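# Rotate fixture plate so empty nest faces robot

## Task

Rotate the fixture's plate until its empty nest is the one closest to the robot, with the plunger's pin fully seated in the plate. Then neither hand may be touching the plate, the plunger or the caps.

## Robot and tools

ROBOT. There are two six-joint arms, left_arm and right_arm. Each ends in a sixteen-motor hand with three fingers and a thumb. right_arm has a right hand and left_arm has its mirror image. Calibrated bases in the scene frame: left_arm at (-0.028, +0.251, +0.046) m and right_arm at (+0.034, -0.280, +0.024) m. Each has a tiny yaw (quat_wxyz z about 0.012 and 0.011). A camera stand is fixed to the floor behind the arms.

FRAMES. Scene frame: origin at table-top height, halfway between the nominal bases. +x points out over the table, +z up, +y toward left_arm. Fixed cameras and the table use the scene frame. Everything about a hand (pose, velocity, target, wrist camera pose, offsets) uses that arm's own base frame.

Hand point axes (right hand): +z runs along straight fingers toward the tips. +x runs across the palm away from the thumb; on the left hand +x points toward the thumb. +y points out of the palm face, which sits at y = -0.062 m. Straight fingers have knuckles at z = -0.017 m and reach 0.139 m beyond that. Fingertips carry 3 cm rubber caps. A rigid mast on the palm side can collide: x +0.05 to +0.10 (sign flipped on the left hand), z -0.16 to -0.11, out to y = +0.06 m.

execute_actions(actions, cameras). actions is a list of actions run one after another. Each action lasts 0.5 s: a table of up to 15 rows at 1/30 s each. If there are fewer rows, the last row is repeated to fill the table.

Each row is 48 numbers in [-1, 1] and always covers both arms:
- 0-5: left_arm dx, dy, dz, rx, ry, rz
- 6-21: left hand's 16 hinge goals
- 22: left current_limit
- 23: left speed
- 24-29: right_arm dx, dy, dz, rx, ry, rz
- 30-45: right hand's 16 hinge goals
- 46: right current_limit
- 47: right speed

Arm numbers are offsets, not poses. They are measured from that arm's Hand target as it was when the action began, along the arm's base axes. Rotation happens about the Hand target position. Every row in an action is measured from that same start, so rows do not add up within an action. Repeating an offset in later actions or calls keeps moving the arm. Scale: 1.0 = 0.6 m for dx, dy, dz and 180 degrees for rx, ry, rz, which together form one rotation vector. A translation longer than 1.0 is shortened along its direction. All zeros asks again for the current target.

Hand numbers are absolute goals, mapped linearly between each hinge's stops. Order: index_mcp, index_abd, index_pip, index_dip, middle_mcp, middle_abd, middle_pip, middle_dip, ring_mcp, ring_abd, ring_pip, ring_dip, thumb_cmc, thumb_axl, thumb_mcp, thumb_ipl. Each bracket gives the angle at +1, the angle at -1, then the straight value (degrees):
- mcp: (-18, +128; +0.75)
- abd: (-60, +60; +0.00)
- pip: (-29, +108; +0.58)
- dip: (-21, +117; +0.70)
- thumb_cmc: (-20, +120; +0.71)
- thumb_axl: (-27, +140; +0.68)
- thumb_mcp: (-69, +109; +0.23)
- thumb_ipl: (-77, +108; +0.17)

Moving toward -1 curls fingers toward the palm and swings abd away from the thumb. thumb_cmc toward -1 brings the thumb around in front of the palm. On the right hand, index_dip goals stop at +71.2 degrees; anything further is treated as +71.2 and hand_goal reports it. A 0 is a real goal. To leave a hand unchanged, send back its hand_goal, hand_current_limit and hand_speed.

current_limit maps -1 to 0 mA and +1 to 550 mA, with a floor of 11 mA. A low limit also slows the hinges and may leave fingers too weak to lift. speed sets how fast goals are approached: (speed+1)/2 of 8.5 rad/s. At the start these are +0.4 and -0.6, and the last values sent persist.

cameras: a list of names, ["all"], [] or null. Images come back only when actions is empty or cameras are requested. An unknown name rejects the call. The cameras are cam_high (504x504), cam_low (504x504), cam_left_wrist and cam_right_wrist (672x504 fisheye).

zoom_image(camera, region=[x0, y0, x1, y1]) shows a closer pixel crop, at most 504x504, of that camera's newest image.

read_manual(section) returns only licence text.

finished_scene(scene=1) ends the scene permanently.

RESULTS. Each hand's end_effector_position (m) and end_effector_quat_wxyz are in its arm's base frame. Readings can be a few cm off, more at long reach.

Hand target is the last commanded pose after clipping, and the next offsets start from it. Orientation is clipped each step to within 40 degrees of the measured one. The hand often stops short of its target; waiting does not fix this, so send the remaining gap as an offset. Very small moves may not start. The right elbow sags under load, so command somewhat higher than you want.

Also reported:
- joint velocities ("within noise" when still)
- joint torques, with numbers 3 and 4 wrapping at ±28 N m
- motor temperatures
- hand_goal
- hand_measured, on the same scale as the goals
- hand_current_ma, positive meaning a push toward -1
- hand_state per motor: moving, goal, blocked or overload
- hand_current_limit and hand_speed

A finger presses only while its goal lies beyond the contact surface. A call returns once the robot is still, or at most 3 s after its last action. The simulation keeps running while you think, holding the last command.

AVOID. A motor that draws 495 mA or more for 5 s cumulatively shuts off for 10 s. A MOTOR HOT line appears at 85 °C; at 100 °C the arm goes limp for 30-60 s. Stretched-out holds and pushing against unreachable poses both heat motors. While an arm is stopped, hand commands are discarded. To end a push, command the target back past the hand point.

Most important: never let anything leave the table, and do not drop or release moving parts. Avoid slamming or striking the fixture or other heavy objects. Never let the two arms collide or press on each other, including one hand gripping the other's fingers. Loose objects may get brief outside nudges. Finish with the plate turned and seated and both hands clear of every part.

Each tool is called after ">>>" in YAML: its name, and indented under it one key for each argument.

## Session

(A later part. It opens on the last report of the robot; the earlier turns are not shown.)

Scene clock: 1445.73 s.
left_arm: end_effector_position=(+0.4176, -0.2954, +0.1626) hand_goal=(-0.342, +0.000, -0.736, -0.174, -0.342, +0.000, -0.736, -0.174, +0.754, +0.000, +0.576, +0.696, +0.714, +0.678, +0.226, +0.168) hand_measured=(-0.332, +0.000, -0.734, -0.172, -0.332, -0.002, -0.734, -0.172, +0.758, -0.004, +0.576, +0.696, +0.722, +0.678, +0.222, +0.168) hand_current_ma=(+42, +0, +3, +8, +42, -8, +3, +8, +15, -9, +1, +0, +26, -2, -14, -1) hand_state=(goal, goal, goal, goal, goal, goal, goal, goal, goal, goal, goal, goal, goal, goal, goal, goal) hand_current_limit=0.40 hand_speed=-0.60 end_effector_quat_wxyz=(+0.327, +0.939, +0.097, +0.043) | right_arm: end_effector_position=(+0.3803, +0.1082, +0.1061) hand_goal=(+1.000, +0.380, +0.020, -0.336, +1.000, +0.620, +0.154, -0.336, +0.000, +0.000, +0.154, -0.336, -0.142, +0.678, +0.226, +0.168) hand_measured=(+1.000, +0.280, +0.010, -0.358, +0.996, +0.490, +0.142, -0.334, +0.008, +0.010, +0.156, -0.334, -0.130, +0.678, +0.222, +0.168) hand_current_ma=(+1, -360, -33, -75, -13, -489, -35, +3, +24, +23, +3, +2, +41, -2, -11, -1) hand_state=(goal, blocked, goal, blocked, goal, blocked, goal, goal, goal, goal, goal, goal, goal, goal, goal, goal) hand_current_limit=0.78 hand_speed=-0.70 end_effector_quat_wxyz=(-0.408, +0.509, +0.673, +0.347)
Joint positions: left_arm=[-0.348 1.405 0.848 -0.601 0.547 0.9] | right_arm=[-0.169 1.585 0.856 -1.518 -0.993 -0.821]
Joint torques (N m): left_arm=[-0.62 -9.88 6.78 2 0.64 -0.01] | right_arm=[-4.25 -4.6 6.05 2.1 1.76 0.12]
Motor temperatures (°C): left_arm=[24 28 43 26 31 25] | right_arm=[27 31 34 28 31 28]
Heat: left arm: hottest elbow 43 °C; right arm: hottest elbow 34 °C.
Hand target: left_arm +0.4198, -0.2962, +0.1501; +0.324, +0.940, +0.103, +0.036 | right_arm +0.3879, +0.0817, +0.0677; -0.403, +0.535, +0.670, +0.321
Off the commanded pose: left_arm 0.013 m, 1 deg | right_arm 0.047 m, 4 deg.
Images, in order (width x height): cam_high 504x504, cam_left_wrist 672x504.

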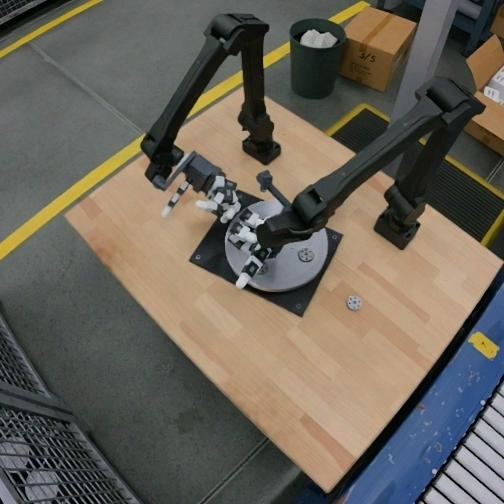

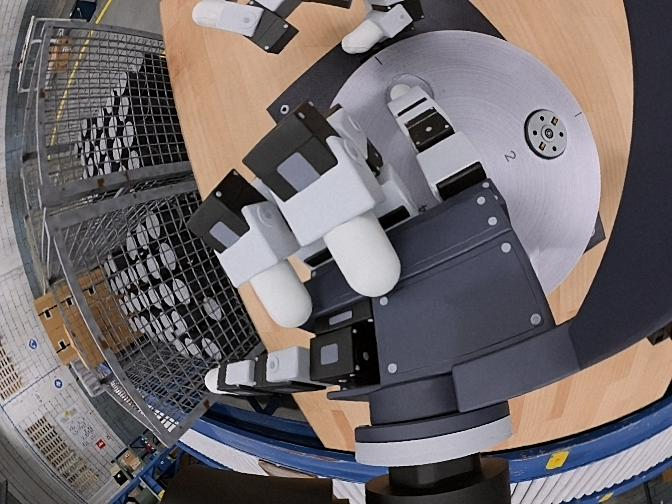

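>>> execute_actions:
  actions:
    - [[-0.02,-0.0045,0,0,0,0,-0.342,0,-0.737,-0.174,-0.342,0,-0.737,-0.174,0.754,0,0.576,0.696,0.714,0.678,0.226,0.168,0.4,-0.6,0.003,-0.015,-0.005,0,0,0,1.0,0.41,0.0,-0.336,1.0,0.62,0.153,-0.336,0.0,0,0.153,-0.336,-0.143,0.678,0.226,0.168,0.78,-0.7]]
  cameras: ["cam_left_wrist","cam_high"]

>>> zoom_image:
  camera: "cam_left_wrist"
  region: [320, 10, 460, 130]

>>> zoom_image:
  camera: "cam_high"
  region: [205, 195, 250, 235]

Scene clock: 1450.63 s.
left_arm: end_effector_position=(+0.4154, -0.2933, +0.1602) hand_goal=(-0.342, +0.000, -0.736, -0.174, -0.342, +0.000, -0.736, -0.174, +0.754, +0.000, +0.576, +0.696, +0.714, +0.678, +0.226, +0.168) hand_measured=(-0.332, +0.000, -0.734, -0.172, -0.332, -0.002, -0.734, -0.172, +0.752, +0.008, +0.576, +0.696, +0.722, +0.678, +0.222, +0.168) hand_current_ma=(+42, +0, +3, +8, +42, -8, +3, +8, -8, +25, -1, +0, +26, -2, -14, -1) hand_state=(goal, goal, goal, goal, goal, goal, goal, goal, goal, goal, goal, goal, goal, goal, goal, goal) hand_current_limit=0.40 hand_speed=-0.60 end_effector_quat_wxyz=(+0.328, +0.938, +0.104, +0.044) | right_arm: end_effector_position=(+0.3785, +0.1073, +0.1057) hand_goal=(+1.000, +0.410, +0.000, -0.336, +1.000, +0.620, +0.154, -0.336, +0.000, +0.000, +0.154, -0.336, -0.142, +0.678, +0.226, +0.168) hand_measured=(+1.000, +0.286, -0.010, -0.352, +0.992, +0.492, +0.140, -0.334, +0.008, +0.010, +0.156, -0.334, -0.130, +0.678, +0.222, +0.168) hand_current_ma=(+1, -458, -29, -49, -25, -481, -41, +3, +24, +23, +3, +2, +41, -2, -11, -1) hand_state=(goal, blocked, goal, goal, goal, blocked, goal, goal, goal, goal, goal, goal, goal, goal, goal, goal) hand_current_limit=0.78 hand_speed=-0.70 end_effector_quat_wxyz=(-0.410, +0.499, +0.677, +0.353)
Joint positions: left_arm=[-0.348 1.397 0.83 -0.585 0.545 0.883] | right_arm=[-0.178 1.6 0.856 -1.538 -0.991 -0.876]
Joint torques (N m): left_arm=[-2.02 -12.04 5.9 1.73 0.4 -0.03] | right_arm=[-5.54 -4.6 6.72 2.09 2.25 0.33]
Heat: left arm: hottest elbow 43 °C; right arm: hottest elbow 34 °C.
Hand target: left_arm +0.4079, -0.2989, +0.1501; +0.323, +0.940, +0.103, +0.036 | right_arm +0.3898, +0.0726, +0.0647; -0.402, +0.535, +0.669, +0.322
Off the commanded pose: left_arm 0.014 m, 1 deg | right_arm 0.055 m, 6 deg.
Images, in order (width x height): cam_high 504x504, cam_left_wrist 672x504.

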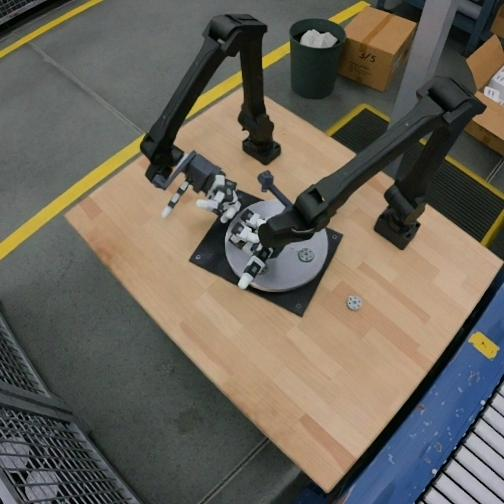

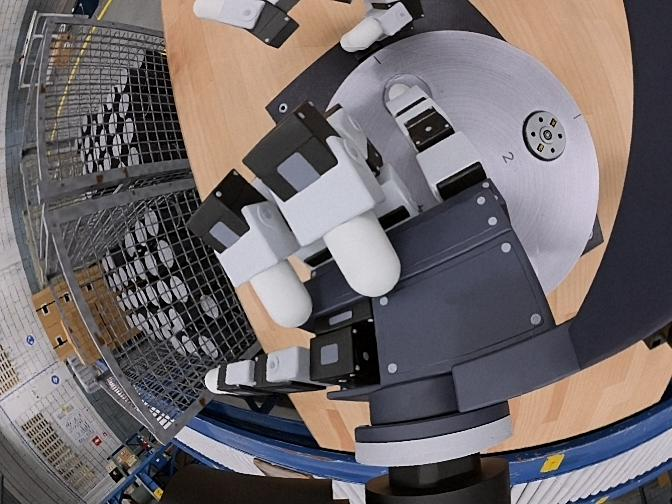

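Scaled by 3.600 from the camera's 672x504 image, which has a finer 960x720 frame.

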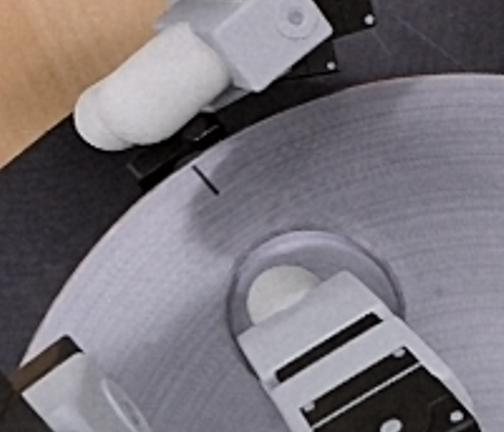

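Scaled by 11.200 from the camera's 504x504 image, which has a finer 720x720 frame.

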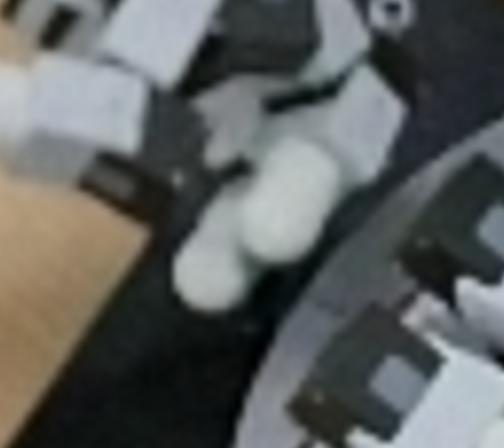

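>>> execute_actions:
  actions:
    - [[-0.012,-0.003,0,0,0,0,-0.342,0,-0.737,-0.174,-0.342,0,-0.737,-0.174,0.754,0,0.576,0.696,0.714,0.678,0.226,0.168,0.4,-0.6,0.003,-0.015,-0.003,0,0,0,1.0,0.42,-0.03,-0.336,1.0,0.62,0.153,-0.336,0.0,0,0.153,-0.336,-0.143,0.678,0.226,0.168,0.78,-0.7]]
  cameras: ["cam_left_wrist","cam_high"]

>>> zoom_image:
  camera: "cam_left_wrist"
  region: [320, 10, 460, 130]

>>> zoom_image:
  camera: "cam_high"
  region: [205, 195, 250, 235]

Scene clock: 1454.60 s.
left_arm: end_effector_position=(+0.4109, -0.2948, +0.1598) hand_goal=(-0.342, +0.000, -0.736, -0.174, -0.342, +0.000, -0.736, -0.174, +0.754, +0.000, +0.576, +0.696, +0.714, +0.678, +0.226, +0.168) hand_measured=(-0.332, +0.000, -0.734, -0.172, -0.332, -0.002, -0.734, -0.172, +0.746, +0.026, +0.570, +0.696, +0.722, +0.678, +0.222, +0.168) hand_current_ma=(+42, +0, +3, +8, +42, -8, +3, +8, -29, +92, -18, -1, +26, -2, -14, -1) hand_state=(goal, goal, goal, goal, goal, goal, goal, goal, goal, blocked, goal, goal, goal, goal, goal, goal) hand_current_limit=0.40 hand_speed=-0.60 end_effector_quat_wxyz=(+0.327, +0.938, +0.105, +0.047) | right_arm: end_effector_position=(+0.3767, +0.1051, +0.1052) hand_goal=(+1.000, +0.420, -0.030, -0.336, +1.000, +0.620, +0.154, -0.336, +0.000, +0.000, +0.154, -0.336, -0.142, +0.678, +0.226, +0.168) hand_measured=(+1.000, +0.286, -0.034, -0.336, +0.990, +0.492, +0.138, -0.334, +0.008, +0.010, +0.156, -0.334, -0.130, +0.678, +0.222, +0.168) hand_current_ma=(+1, -489, -13, +0, -32, -481, -50, +2, +24, +23, +3, +2, +41, -2, -11, -1) hand_state=(goal, blocked, goal, goal, goal, blocked, goal, goal, goal, goal, goal, goal, goal, goal, goal, goal) hand_current_limit=0.78 hand_speed=-0.70 end_effector_quat_wxyz=(-0.411, +0.489, +0.681, +0.358)
Joint positions: left_arm=[-0.357 1.385 0.815 -0.571 0.537 0.87] | right_arm=[-0.19 1.614 0.856 -1.557 -0.987 -0.929]
Joint torques (N m): left_arm=[-2.14 -11.58 5.81 1.43 0.56 -0.01] | right_arm=[-6.53 -4.6 7.47 1.94 2.66 0.54]
Heat: left arm: hottest elbow 43 °C; right arm: hottest elbow 34 °C.
Hand target: left_arm +0.4007, -0.3007, +0.1501; +0.324, +0.940, +0.103, +0.036 | right_arm +0.3916, +0.0636, +0.0629; -0.402, +0.535, +0.670, +0.322
Off the commanded pose: left_arm 0.015 m, 1 deg | right_arm 0.061 m, 7 deg.
Images, in order (width x height): cam_high 504x504, cam_left_wrist 672x504.

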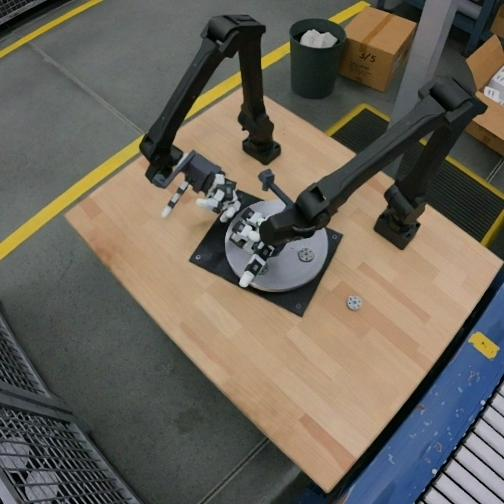

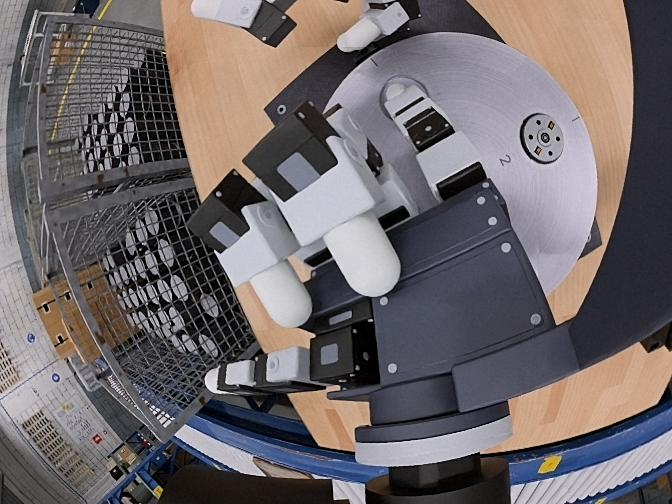

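Scaled by 3.600 from the camera's 672x504 image, which has a finer 960x720 frame.

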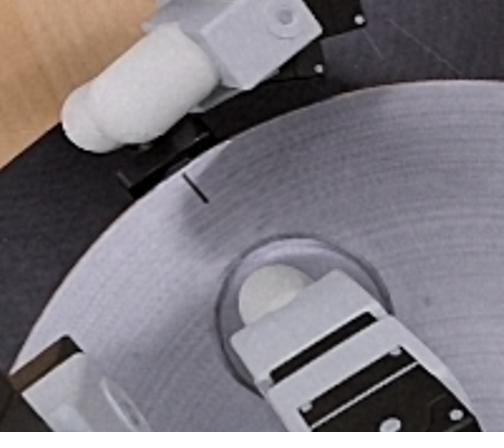

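Scaled by 11.200 from the camera's 504x504 image, which has a finer 720x720 frame.

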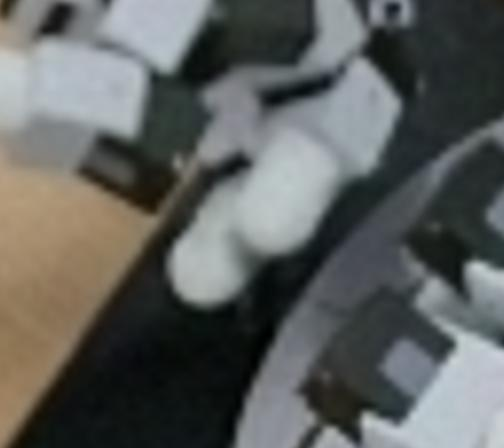

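>>> zoom_image:
  camera: "cam_left_wrist"
  region: [335, 20, 385, 70]

Scaled by 10.080 from the camera's 672x504 image, which has a finer 960x720 frame.

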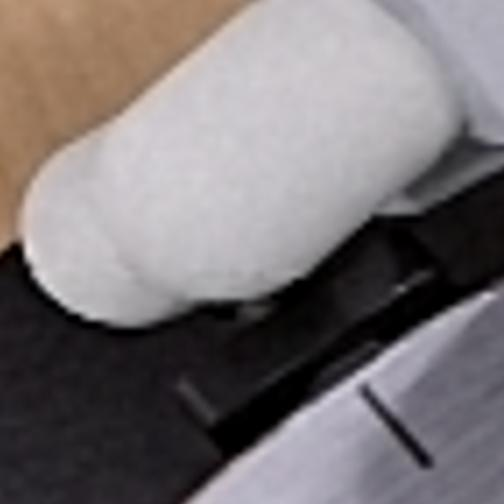

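>>> execute_actions:
  actions:
    - [[-0.01,-0.0025,0,0,0,0,-0.342,0,-0.737,-0.174,-0.342,0,-0.737,-0.174,0.754,-0.1,0.576,0.696,0.714,0.678,0.226,0.168,0.7,-0.6,0.002,-0.006,0,0,0,0,1.0,0.42,-0.05,-0.336,1.0,0.62,0.153,-0.336,0.0,0,0.153,-0.336,-0.143,0.678,0.226,0.168,0.78,-0.7]]
  cameras: ["cam_left_wrist","cam_high"]

>>> zoom_image:
  camera: "cam_left_wrist"
  region: [320, 10, 460, 130]

>>> zoom_image:
  camera: "cam_high"
  region: [205, 195, 250, 235]

Scene clock: 1460.93 s.
left_arm: end_effector_position=(+0.4054, -0.2975, +0.1585) hand_goal=(-0.342, +0.000, -0.736, -0.174, -0.342, +0.000, -0.736, -0.174, +0.754, -0.100, +0.576, +0.696, +0.714, +0.678, +0.226, +0.168) hand_measured=(-0.332, +0.000, -0.734, -0.172, -0.332, -0.002, -0.734, -0.172, +0.738, -0.040, +0.564, +0.692, +0.722, +0.678, +0.222, +0.168) hand_current_ma=(+42, +0, +3, +8, +42, -8, +3, +8, -67, +226, -48, -16, +26, -2, -14, -1) hand_state=(goal, goal, goal, goal, goal, goal, goal, goal, goal, blocked, goal, goal, goal, goal, goal, goal) hand_current_limit=0.70 hand_speed=-0.60 end_effector_quat_wxyz=(+0.327, +0.938, +0.105, +0.047) | right_arm: end_effector_position=(+0.3805, +0.0665, +0.0756) hand_goal=(+1.000, +0.420, -0.050, -0.336, +1.000, +0.620, +0.154, -0.336, +0.000, +0.000, +0.154, -0.336, -0.142, +0.678, +0.226, +0.168) hand_measured=(+1.000, +0.394, -0.054, -0.338, +1.000, +0.574, +0.152, -0.336, +0.006, +0.006, +0.156, -0.334, -0.130, +0.678, +0.222, +0.168) hand_current_ma=(-1, -77, -9, -4, +0, -151, -3, +1, +18, +16, +3, +2, +39, -2, -10, -1) hand_state=(goal, blocked, goal, goal, goal, blocked, goal, goal, goal, goal, goal, goal, goal, goal, goal, goal) hand_current_limit=0.78 hand_speed=-0.70 end_effector_quat_wxyz=(-0.411, +0.534, +0.661, +0.330)
Joint positions: left_arm=[-0.37 1.375 0.802 -0.562 0.531 0.858] | right_arm=[-0.276 1.668 0.869 -1.531 -0.911 -0.875]
Joint torques (N m): left_arm=[-1.73 -11.99 5.72 1.42 0.59 -0.01] | right_arm=[-0.03 -7.94 7.24 0.69 0.17 -0.03]
Heat: left arm: hottest elbow 42 °C; right arm: hottest elbow 34 °C.
Hand target: left_arm +0.3948, -0.3021, +0.1502; +0.324, +0.940, +0.104, +0.036 | right_arm +0.3928, +0.0601, +0.0629; -0.402, +0.535, +0.670, +0.321
Off the commanded pose: left_arm 0.014 m, 1 deg | right_arm 0.019 m, 2 deg.
Images, in order (width x height): cam_high 504x504, cam_left_wrist 672x504.

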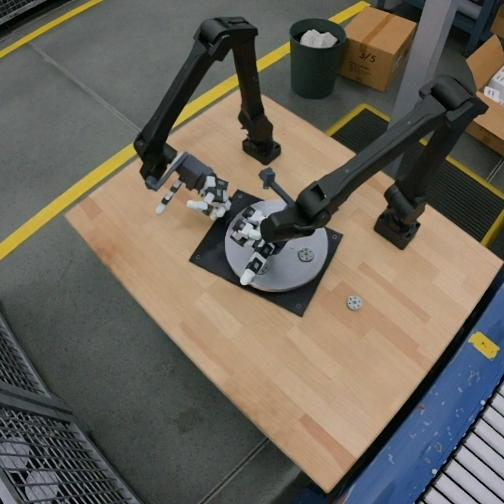

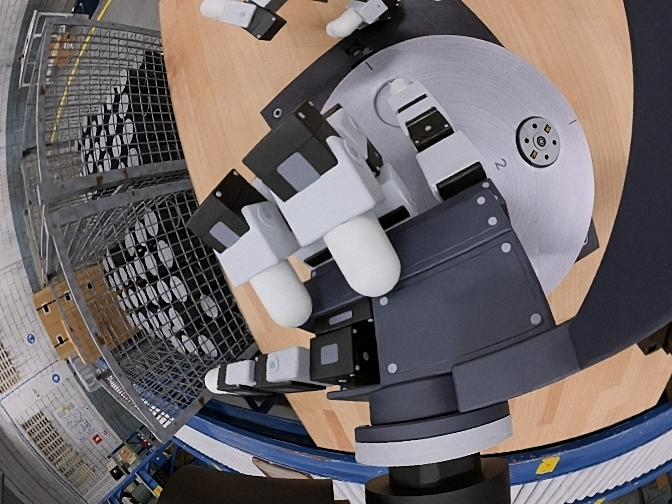

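Scaled by 3.600 from the camera's 672x504 image, which has a finer 960x720 frame.

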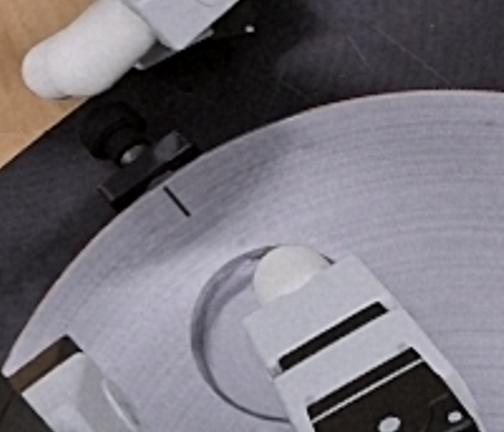

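Scaled by 11.200 from the camera's 504x504 image, which has a finer 720x720 frame.

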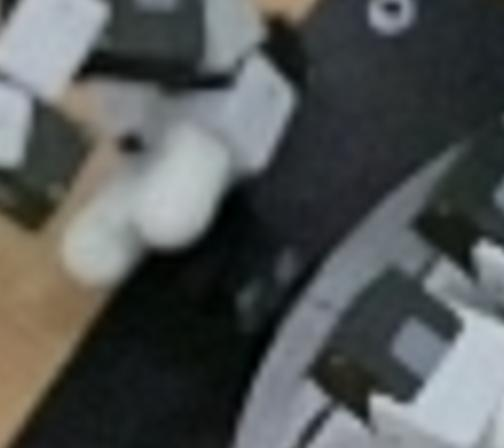

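>>> execute_actions:
  actions:
    - [[0.015,0.003,0,0,0,0,-0.342,0,-0.737,-0.174,-0.342,0,-0.737,-0.174,0.754,0.0,0.576,0.696,0.714,0.678,0.226,0.168,0.4,-0.6,0,0,0.06,0,0,0,1.0,0.15,0.12,-0.336,1.0,0.3,0.153,-0.336,0.0,0,0.153,-0.336,-0.143,0.678,0.226,0.168,0.75,-0.7],[0.015,0.003,0,0,0,0,-0.342,0,-0.737,-0.174,-0.342,0,-0.737,-0.174,0.754,0.0,0.576,0.696,0.714,0.678,0.226,0.168,0.4,-0.6,0,0,0.12,0,0,0,1.0,0.15,0.12,-0.336,1.0,0.3,0.153,-0.336,0.0,0,0.153,-0.336,-0.143,0.678,0.226,0.168,0.75,-0.7]]
    - [[0,0,0,0,0,0,-0.342,0,-0.737,-0.174,-0.342,0,-0.737,-0.174,0.754,0,0.576,0.696,0.714,0.678,0.226,0.168,0.4,-0.6,0.01,0.04,0.005,0,0,0,1.0,0.15,0.12,-0.336,1.0,0.3,0.153,-0.336,0.0,0.0,0.153,-0.336,-0.143,0.678,0.226,0.168,0.75,-0.7],[0,0,0,0,0,0,-0.342,0,-0.737,-0.174,-0.342,0,-0.737,-0.174,0.754,0,0.576,0.696,0.714,0.678,0.226,0.168,0.4,-0.6,0.02,0.08,0.005,0,0,0,1.0,0.15,0.12,-0.336,1.0,0.3,0.153,-0.336,0.0,0.0,0.153,-0.336,-0.143,0.678,0.226,0.168,0.75,-0.7]]
  cameras: ["cam_high","cam_left_wrist"]

>>> zoom_image:
  camera: "cam_high"
  region: [205, 195, 250, 235]

>>> zoom_image:
  camera: "cam_left_wrist"
  region: [300, 0, 400, 90]

Scene clock: 1529.13 s.
left_arm: end_effector_position=(+0.4047, -0.2982, +0.1594) hand_goal=(-0.342, +0.000, -0.736, -0.174, -0.342, +0.000, -0.736, -0.174, +0.754, +0.000, +0.576, +0.696, +0.714, +0.678, +0.226, +0.168) hand_measured=(-0.332, +0.000, -0.734, -0.172, -0.332, -0.002, -0.734, -0.172, +0.744, -0.014, +0.564, +0.692, +0.722, +0.678, +0.222, +0.168) hand_current_ma=(+42, +0, +3, +8, +42, -8, +3, +8, -42, -43, -45, -16, +26, -2, -14, -1) hand_state=(goal, goal, goal, goal, goal, goal, goal, goal, goal, goal, goal, goal, goal, goal, goal, goal) hand_current_limit=0.40 hand_speed=-0.60 end_effector_quat_wxyz=(+0.330, +0.937, +0.104, +0.045) | right_arm: end_effector_position=(+0.3927, +0.1068, +0.1267) hand_goal=(+1.000, +0.150, +0.120, -0.336, +1.000, +0.300, +0.154, -0.336, +0.000, +0.000, +0.154, -0.336, -0.142, +0.678, +0.226, +0.168) hand_measured=(+0.998, +0.158, +0.118, -0.338, +1.000, +0.308, +0.152, -0.336, +0.006, +0.006, +0.156, -0.334, -0.130, +0.678, +0.224, +0.168) hand_current_ma=(-7, +20, -5, -4, +0, +19, -3, +1, +15, +16, +3, +2, +39, -2, -10, -1) hand_state=(goal, goal, goal, goal, goal, goal, goal, goal, goal, goal, goal, goal, goal, goal, goal, goal) hand_current_limit=0.75 hand_speed=-0.70 end_effector_quat_wxyz=(-0.417, +0.539, +0.660, +0.316)
Joint positions: left_arm=[-0.37 1.375 0.802 -0.562 0.538 0.858] | right_arm=[-0.149 1.553 0.929 -1.588 -0.971 -0.697]
Joint torques (N m): left_arm=[-0.97 -10.34 7.08 1.1 0.52 0.14] | right_arm=[1.08 -11.05 8.95 -0.08 -0.99 0.03]
Heat: left arm: hottest elbow 42 °C; right arm: hottest elbow 35 °C.
Hand target: left_arm +0.4038, -0.3003, +0.1501; +0.323, +0.940, +0.104, +0.036 | right_arm +0.4048, +0.1080, +0.1380; -0.402, +0.535, +0.670, +0.322
Off the commanded pose: left_arm 0.010 m, 1 deg | right_arm 0.017 m, 2 deg.
Images, in order (width x height): cam_high 504x504, cam_left_wrist 672x504.

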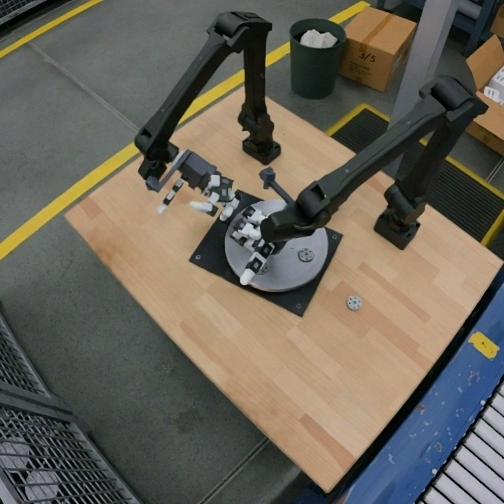

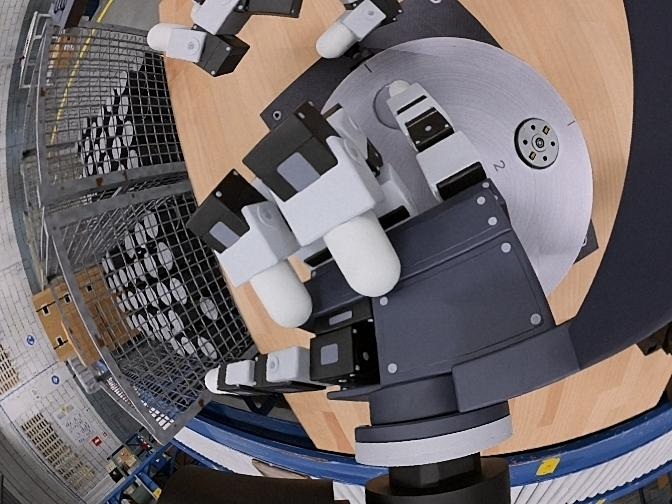

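Scaled by 11.200 from the camera's 504x504 image, which has a finer 720x720 frame.

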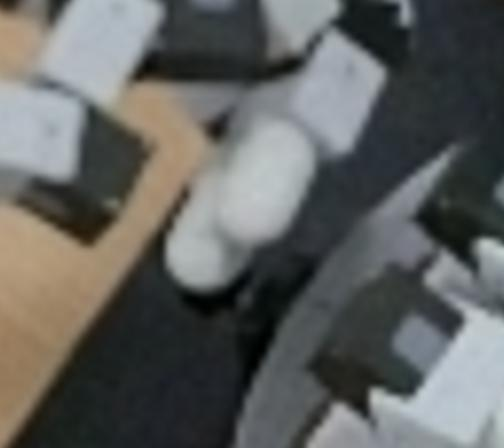

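Scaled by 5.040 from the camera's 672x504 image, which has a finer 960x720 frame.

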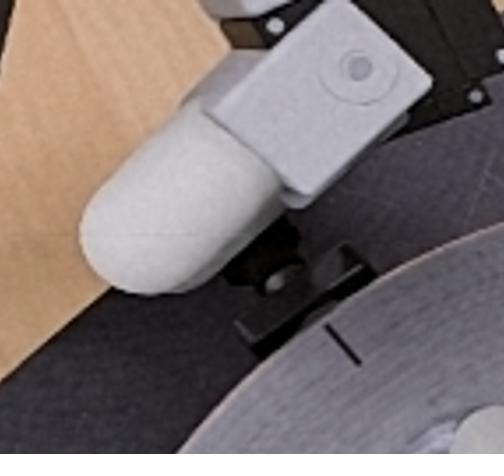

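>>> execute_actions:
  actions:
    - [[0,0,0,0,0,0,-0.342,0,-0.737,-0.174,-0.342,0,-0.737,-0.174,0.754,0,0.576,0.696,0.714,0.678,0.226,0.168,0.4,-0.6,0.0,0.01,-0.028,0,0,0,1.0,0.15,0.12,-0.336,1.0,0.3,0.153,-0.336,0.0,0.0,0.153,-0.336,-0.143,0.678,0.226,0.168,0.75,-0.7]]
  cameras: ["cam_high","cam_left_wrist"]

>>> zoom_image:
  camera: "cam_high"
  region: [205, 195, 250, 235]

>>> zoom_image:
  camera: "cam_left_wrist"
  region: [300, 0, 400, 90]

Scene clock: 1535.87 s.
left_arm: end_effector_position=(+0.4047, -0.2982, +0.1594) hand_goal=(-0.342, +0.000, -0.736, -0.174, -0.342, +0.000, -0.736, -0.174, +0.754, +0.000, +0.576, +0.696, +0.714, +0.678, +0.226, +0.168) hand_measured=(-0.332, +0.000, -0.734, -0.172, -0.332, -0.002, -0.734, -0.172, +0.744, -0.014, +0.564, +0.692, +0.722, +0.678, +0.222, +0.168) hand_current_ma=(+42, +0, +3, +8, +42, -8, +3, +8, -42, -43, -45, -16, +26, -2, -14, -1) hand_state=(goal, goal, goal, goal, goal, goal, goal, goal, goal, goal, goal, goal, goal, goal, goal, goal) hand_current_limit=0.40 hand_speed=-0.60 end_effector_quat_wxyz=(+0.330, +0.937, +0.104, +0.045) | right_arm: end_effector_position=(+0.4032, +0.1088, +0.1246) hand_goal=(+1.000, +0.150, +0.120, -0.336, +1.000, +0.300, +0.154, -0.336, +0.000, +0.000, +0.154, -0.336, -0.142, +0.678, +0.226, +0.168) hand_measured=(+0.998, +0.158, +0.118, -0.338, +1.000, +0.308, +0.152, -0.336, +0.006, +0.006, +0.156, -0.334, -0.130, +0.678, +0.224, +0.168) hand_current_ma=(-7, +20, -5, -4, +0, +19, -3, +1, +15, +16, +3, +2, +39, -2, -10, -1) hand_state=(goal, goal, goal, goal, goal, goal, goal, goal, goal, goal, goal, goal, goal, goal, goal, goal) hand_current_limit=0.75 hand_speed=-0.70 end_effector_quat_wxyz=(-0.399, +0.536, +0.669, +0.326)
Joint positions: left_arm=[-0.37 1.375 0.802 -0.562 0.538 0.858] | right_arm=[-0.138 1.553 0.929 -1.517 -0.979 -0.668]
Joint torques (N m): left_arm=[-0.56 -10.4 7.17 1.2 0.53 0.14] | right_arm=[1.67 -9.52 7.04 0.06 -1.04 0.01]
Heat: left arm: hottest elbow 42 °C; right arm: hottest elbow 35 °C.
Hand target: left_arm +0.4038, -0.3003, +0.1501; +0.323, +0.940, +0.104, +0.036 | right_arm +0.4048, +0.1141, +0.1212; -0.402, +0.535, +0.670, +0.322
Off the commanded pose: left_arm 0.010 m, 1 deg | right_arm 0.006 m, 1 deg.
Images, in order (width x height): cam_high 504x504, cam_left_wrist 672x504.

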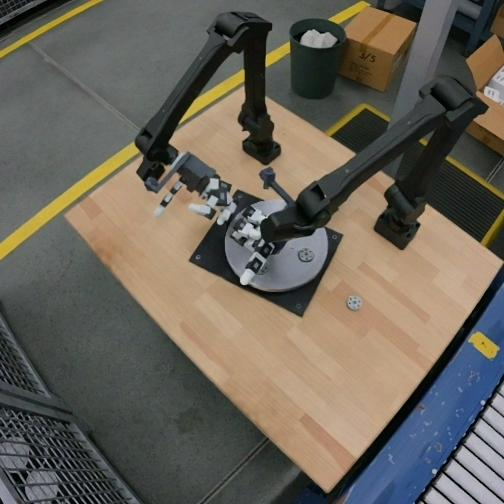

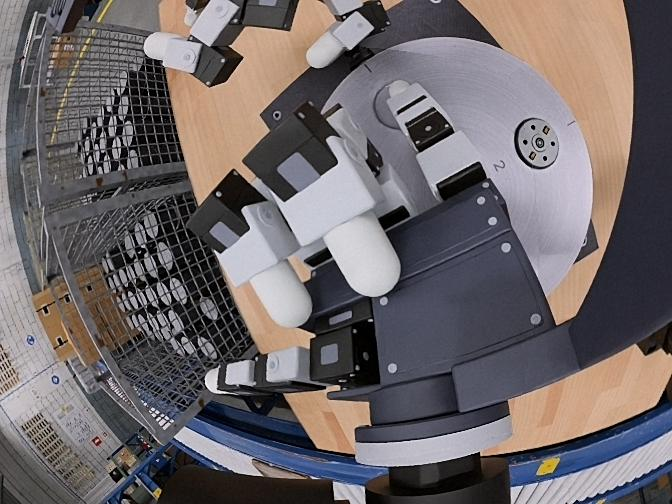

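Scaled by 11.200 from the camera's 504x504 image, which has a finer 720x720 frame.

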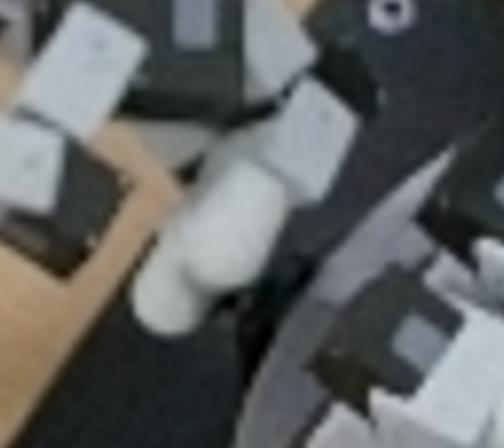

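Scaled by 5.040 from the camera's 672x504 image, which has a finer 960x720 frame.

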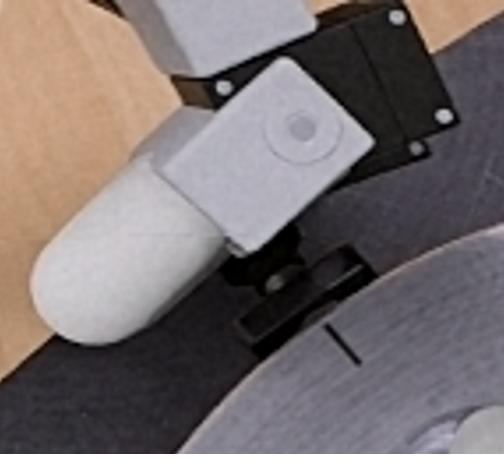

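>>> execute_actions:
  actions:
    - [[0,0,0,0,0,0,-0.342,0,-0.737,-0.174,-0.342,0,-0.737,-0.174,0.754,0,0.576,0.696,0.714,0.678,0.226,0.168,0.4,-0.6,-0.022,0.005,-0.008,0,0,0,1.0,0.15,0.12,-0.336,1.0,0.3,0.153,-0.336,0.0,0.0,0.153,-0.336,-0.143,0.678,0.226,0.168,0.75,-0.7]]
  cameras: ["cam_high","cam_left_wrist"]

>>> zoom_image:
  camera: "cam_high"
  region: [205, 195, 250, 235]

>>> zoom_image:
  camera: "cam_left_wrist"
  region: [300, 0, 400, 90]

Scene clock: 1540.33 s.
left_arm: end_effector_position=(+0.4047, -0.2982, +0.1594) hand_goal=(-0.342, +0.000, -0.736, -0.174, -0.342, +0.000, -0.736, -0.174, +0.754, +0.000, +0.576, +0.696, +0.714, +0.678, +0.226, +0.168) hand_measured=(-0.332, +0.000, -0.734, -0.172, -0.332, -0.002, -0.734, -0.172, +0.744, -0.014, +0.564, +0.692, +0.722, +0.678, +0.222, +0.168) hand_current_ma=(+42, +0, +3, +8, +42, -8, +3, +8, -42, -43, -45, -16, +26, -2, -14, -1) hand_state=(goal, goal, goal, goal, goal, goal, goal, goal, goal, goal, goal, goal, goal, goal, goal, goal) hand_current_limit=0.40 hand_speed=-0.60 end_effector_quat_wxyz=(+0.330, +0.937, +0.104, +0.045) | right_arm: end_effector_position=(+0.3971, +0.1110, +0.1175) hand_goal=(+1.000, +0.150, +0.120, -0.336, +1.000, +0.300, +0.154, -0.336, +0.000, +0.000, +0.154, -0.336, -0.142, +0.678, +0.226, +0.168) hand_measured=(+0.998, +0.156, +0.118, -0.338, +1.000, +0.308, +0.152, -0.336, +0.006, +0.006, +0.156, -0.334, -0.130, +0.678, +0.224, +0.168) hand_current_ma=(-7, +13, -5, -4, +0, +19, -3, +1, +15, +16, +3, +2, +39, -2, -10, -1) hand_state=(goal, goal, goal, goal, goal, goal, goal, goal, goal, goal, goal, goal, goal, goal, goal, goal) hand_current_limit=0.75 hand_speed=-0.70 end_effector_quat_wxyz=(-0.400, +0.536, +0.668, +0.326)
Joint positions: left_arm=[-0.37 1.375 0.802 -0.562 0.538 0.858] | right_arm=[-0.134 1.55 0.904 -1.493 -0.982 -0.662]
Joint torques (N m): left_arm=[-0.85 -10.11 7.21 1.24 0.51 0.13] | right_arm=[1.61 -10.93 5.39 0.08 -1.03 0.01]
Heat: left arm: hottest elbow 42 °C; right arm: hottest elbow 35 °C.
Hand target: left_arm +0.4038, -0.3003, +0.1501; +0.323, +0.940, +0.104, +0.036 | right_arm +0.3917, +0.1170, +0.1164; -0.402, +0.535, +0.670, +0.322
Off the commanded pose: left_arm 0.010 m, 1 deg | right_arm 0.008 m, 1 deg.
Images, in order (width x height): cam_high 504x504, cam_left_wrist 672x504.

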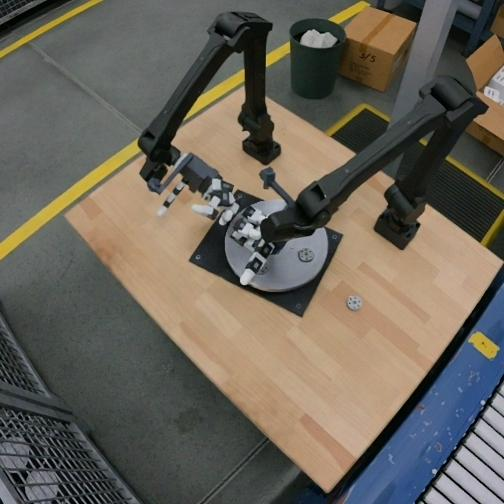

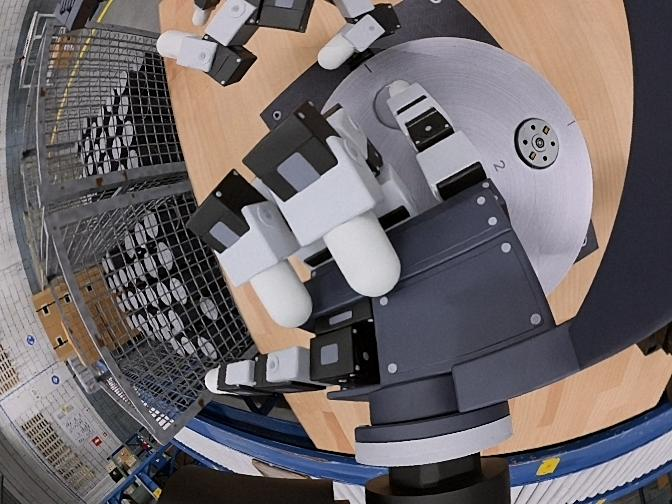

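Scaled by 11.200 from the camera's 504x504 image, which has a finer 720x720 frame.

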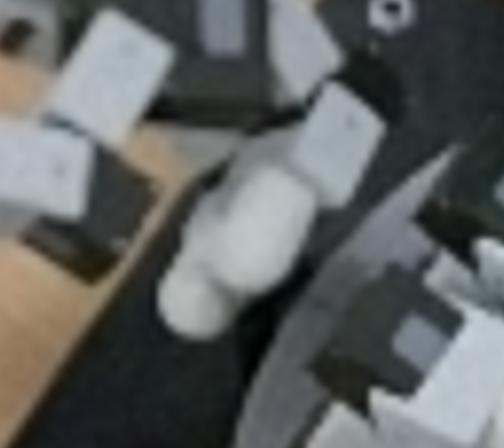

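Scaled by 5.040 from the camera's 672x504 image, which has a finer 960x720 frame.

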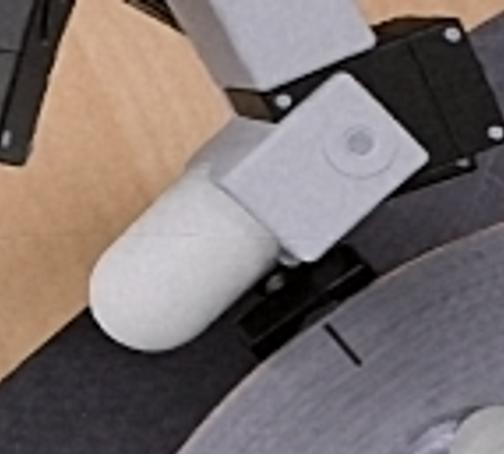

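>>> execute_actions:
  actions:
    - [[0,0,0,0,0,0,-0.342,0,-0.737,-0.174,-0.342,0,-0.737,-0.174,0.754,0,0.576,0.696,0.714,0.678,0.226,0.168,0.4,-0.6,-0.006,0.0,-0.02,0,0,0,1.0,0.15,0.12,-0.336,1.0,0.3,0.153,-0.336,0.0,0.0,0.153,-0.336,-0.143,0.678,0.226,0.168,0.75,-0.7]]
    - [[0,0.0,0,0,0,0,-0.342,0,-0.737,-0.174,-0.342,0,-0.737,-0.174,0.754,0,0.576,0.696,0.714,0.678,0.226,0.168,0.4,-0.6,0.0,-0.004,-0.015,0,0,0,1.0,0.22,0.10,-0.336,1.0,0.45,0.153,-0.336,0.0,0,0.153,-0.336,-0.143,0.678,0.226,0.168,0.78,-0.7]]
  cameras: ["cam_high","cam_left_wrist"]

>>> zoom_image:
  camera: "cam_high"
  region: [205, 195, 250, 235]

>>> zoom_image:
  camera: "cam_left_wrist"
  region: [300, 0, 400, 90]

Scene clock: 1546.63 s.
left_arm: end_effector_position=(+0.4047, -0.2982, +0.1594) hand_goal=(-0.342, +0.000, -0.736, -0.174, -0.342, +0.000, -0.736, -0.174, +0.754, +0.000, +0.576, +0.696, +0.714, +0.678, +0.226, +0.168) hand_measured=(-0.332, +0.000, -0.734, -0.172, -0.332, -0.002, -0.734, -0.172, +0.744, -0.014, +0.564, +0.692, +0.722, +0.678, +0.222, +0.168) hand_current_ma=(+42, +0, +3, +8, +42, -8, +3, +8, -42, -43, -45, -16, +26, -2, -14, -1) hand_state=(goal, goal, goal, goal, goal, goal, goal, goal, goal, goal, goal, goal, goal, goal, goal, goal) hand_current_limit=0.40 hand_speed=-0.60 end_effector_quat_wxyz=(+0.330, +0.937, +0.104, +0.045) | right_arm: end_effector_position=(+0.3927, +0.1126, +0.1121) hand_goal=(+1.000, +0.220, +0.100, -0.336, +1.000, +0.450, +0.154, -0.336, +0.000, +0.000, +0.154, -0.336, -0.142, +0.678, +0.226, +0.168) hand_measured=(+1.000, +0.166, +0.096, -0.344, +1.000, +0.394, +0.152, -0.336, +0.006, +0.006, +0.156, -0.334, -0.130, +0.678, +0.224, +0.168) hand_current_ma=(+0, -178, -11, -21, +0, -185, -3, +1, +15, +16, +3, +2, +39, -2, -10, -1) hand_state=(goal, blocked, goal, goal, goal, blocked, goal, goal, goal, goal, goal, goal, goal, goal, goal, goal) hand_current_limit=0.78 hand_speed=-0.70 end_effector_quat_wxyz=(-0.401, +0.536, +0.665, +0.331)
Joint positions: left_arm=[-0.37 1.375 0.802 -0.562 0.538 0.858] | right_arm=[-0.133 1.55 0.879 -1.468 -0.996 -0.662]
Joint torques (N m): left_arm=[-1.03 -10.46 7.24 1.07 0.53 0.14] | right_arm=[0.91 -8.29 4.74 1.28 -0.31 -0.1]
Heat: left arm: hottest elbow 43 °C; right arm: hottest elbow 35 °C.
Hand target: left_arm +0.4038, -0.3003, +0.1501; +0.323, +0.940, +0.104, +0.036 | right_arm +0.3880, +0.1146, +0.0953; -0.403, +0.535, +0.669, +0.322
Off the commanded pose: left_arm 0.010 m, 1 deg | right_arm 0.018 m, 1 deg.
Images, in order (width x height): cam_high 504x504, cam_left_wrist 672x504.

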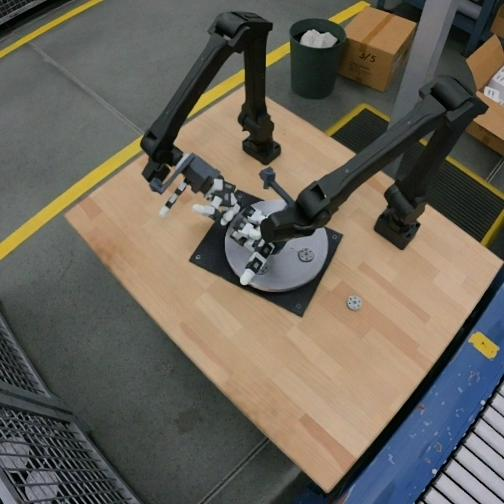

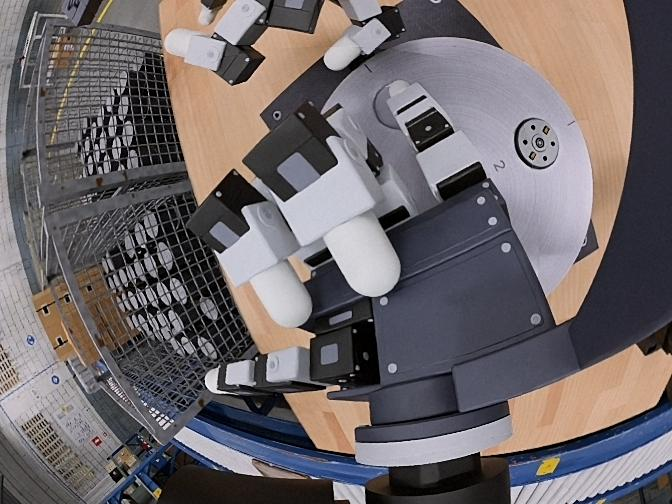

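Scaled by 11.200 from the camera's 504x504 image, which has a finer 720x720 frame.

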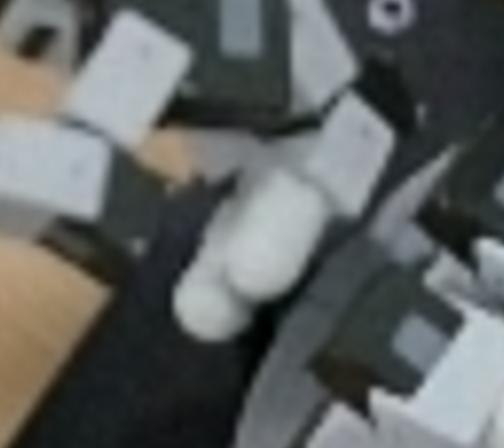

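Scaled by 5.040 from the camera's 672x504 image, which has a finer 960x720 frame.

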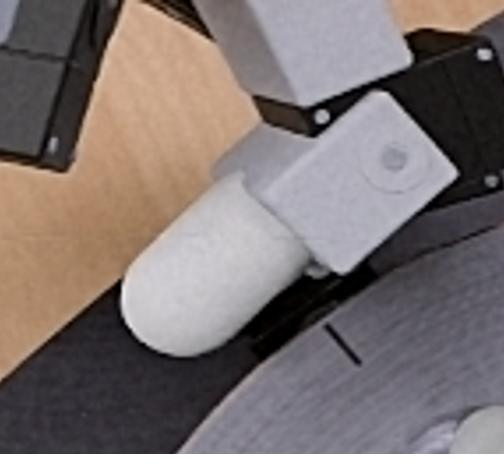

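>>> execute_actions:
  actions:
    - [[0,0.0,0,0,0,0,-0.342,0,-0.737,-0.174,-0.342,0,-0.737,-0.174,0.754,0,0.576,0.696,0.714,0.678,0.226,0.168,0.4,-0.6,0.005,-0.015,-0.025,0,0,0,1.0,0.30,0.08,-0.336,1.0,0.55,0.153,-0.336,0.0,0,0.153,-0.336,-0.143,0.678,0.226,0.168,0.78,-0.7]]
    - [[0,0.0,0,0,0,0,-0.342,0,-0.737,-0.174,-0.342,0,-0.737,-0.174,0.754,0,0.576,0.696,0.714,0.678,0.226,0.168,0.4,-0.6,0.01,-0.02,-0.015,0,0,0,1.0,0.34,0.06,-0.336,1.0,0.6,0.153,-0.336,0.0,0,0.153,-0.336,-0.143,0.678,0.226,0.168,0.78,-0.7]]
  cameras: ["cam_high","cam_left_wrist"]

>>> zoom_image:
  camera: "cam_high"
  region: [205, 195, 250, 235]

>>> zoom_image:
  camera: "cam_left_wrist"
  region: [300, 0, 400, 90]

Scene clock: 1551.93 s.
left_arm: end_effector_position=(+0.4047, -0.2982, +0.1594) hand_goal=(-0.342, +0.000, -0.736, -0.174, -0.342, +0.000, -0.736, -0.174, +0.754, +0.000, +0.576, +0.696, +0.714, +0.678, +0.226, +0.168) hand_measured=(-0.332, +0.000, -0.734, -0.172, -0.332, -0.002, -0.734, -0.172, +0.744, -0.014, +0.564, +0.692, +0.722, +0.678, +0.222, +0.168) hand_current_ma=(+42, +0, +3, +8, +42, -8, +3, +8, -42, -42, -45, -16, +26, -2, -14, -1) hand_state=(goal, goal, goal, goal, goal, goal, goal, goal, goal, goal, goal, goal, goal, goal, goal, goal) hand_current_limit=0.40 hand_speed=-0.60 end_effector_quat_wxyz=(+0.330, +0.937, +0.104, +0.045) | right_arm: end_effector_position=(+0.3899, +0.1107, +0.1092) hand_goal=(+1.000, +0.340, +0.060, -0.336, +1.000, +0.600, +0.154, -0.336, +0.000, +0.000, +0.154, -0.336, -0.142, +0.678, +0.226, +0.168) hand_measured=(+1.000, +0.218, +0.058, -0.350, +0.998, +0.440, +0.146, -0.336, +0.006, +0.006, +0.156, -0.334, -0.130, +0.678, +0.224, +0.168) hand_current_ma=(+1, -452, -7, -44, -5, -489, -21, +1, +15, +16, +3, +2, +39, -2, -10, -1) hand_state=(goal, blocked, goal, goal, goal, blocked, goal, goal, goal, goal, goal, goal, goal, goal, goal, goal) hand_current_limit=0.78 hand_speed=-0.70 end_effector_quat_wxyz=(-0.411, +0.528, +0.662, +0.339)
Joint positions: left_arm=[-0.37 1.375 0.802 -0.562 0.538 0.858] | right_arm=[-0.149 1.577 0.878 -1.502 -1.006 -0.729]
Joint torques (N m): left_arm=[-0.97 -9.99 7.19 1.16 0.54 0.15] | right_arm=[-2.61 -4.37 5.83 2.48 1.35 -0.2]
Heat: left arm: hottest elbow 43 °C; right arm: hottest elbow 35 °C.
Hand target: left_arm +0.4038, -0.3003, +0.1501; +0.323, +0.940, +0.104, +0.036 | right_arm +0.3969, +0.0937, +0.0713; -0.403, +0.535, +0.670, +0.321
Off the commanded pose: left_arm 0.010 m, 1 deg | right_arm 0.042 m, 3 deg.
Images, in order (width x height): cam_high 504x504, cam_left_wrist 672x504.

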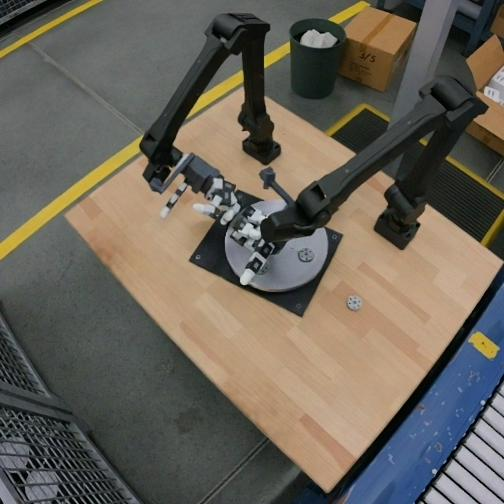

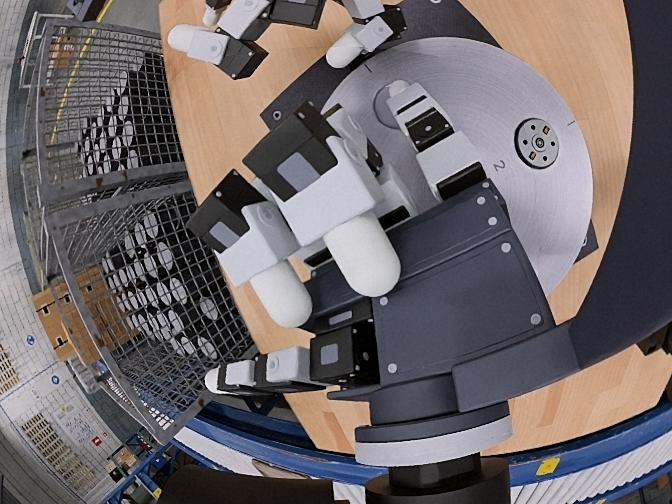

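Scaled by 11.200 from the camera's 504x504 image, which has a finer 720x720 frame.

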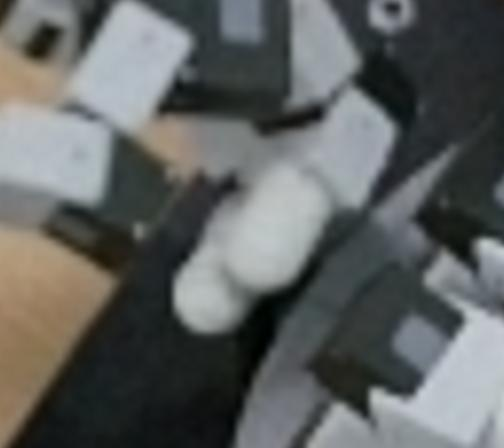

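Scaled by 5.040 from the camera's 672x504 image, which has a finer 960x720 frame.

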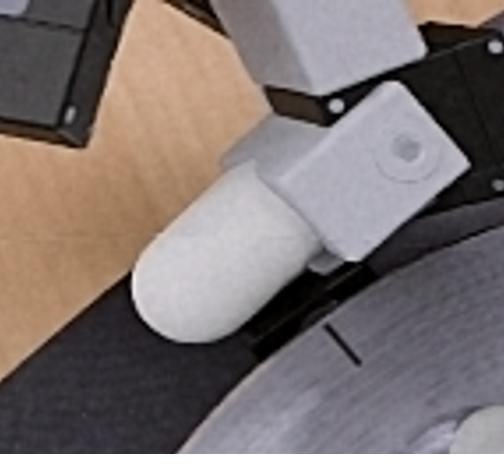

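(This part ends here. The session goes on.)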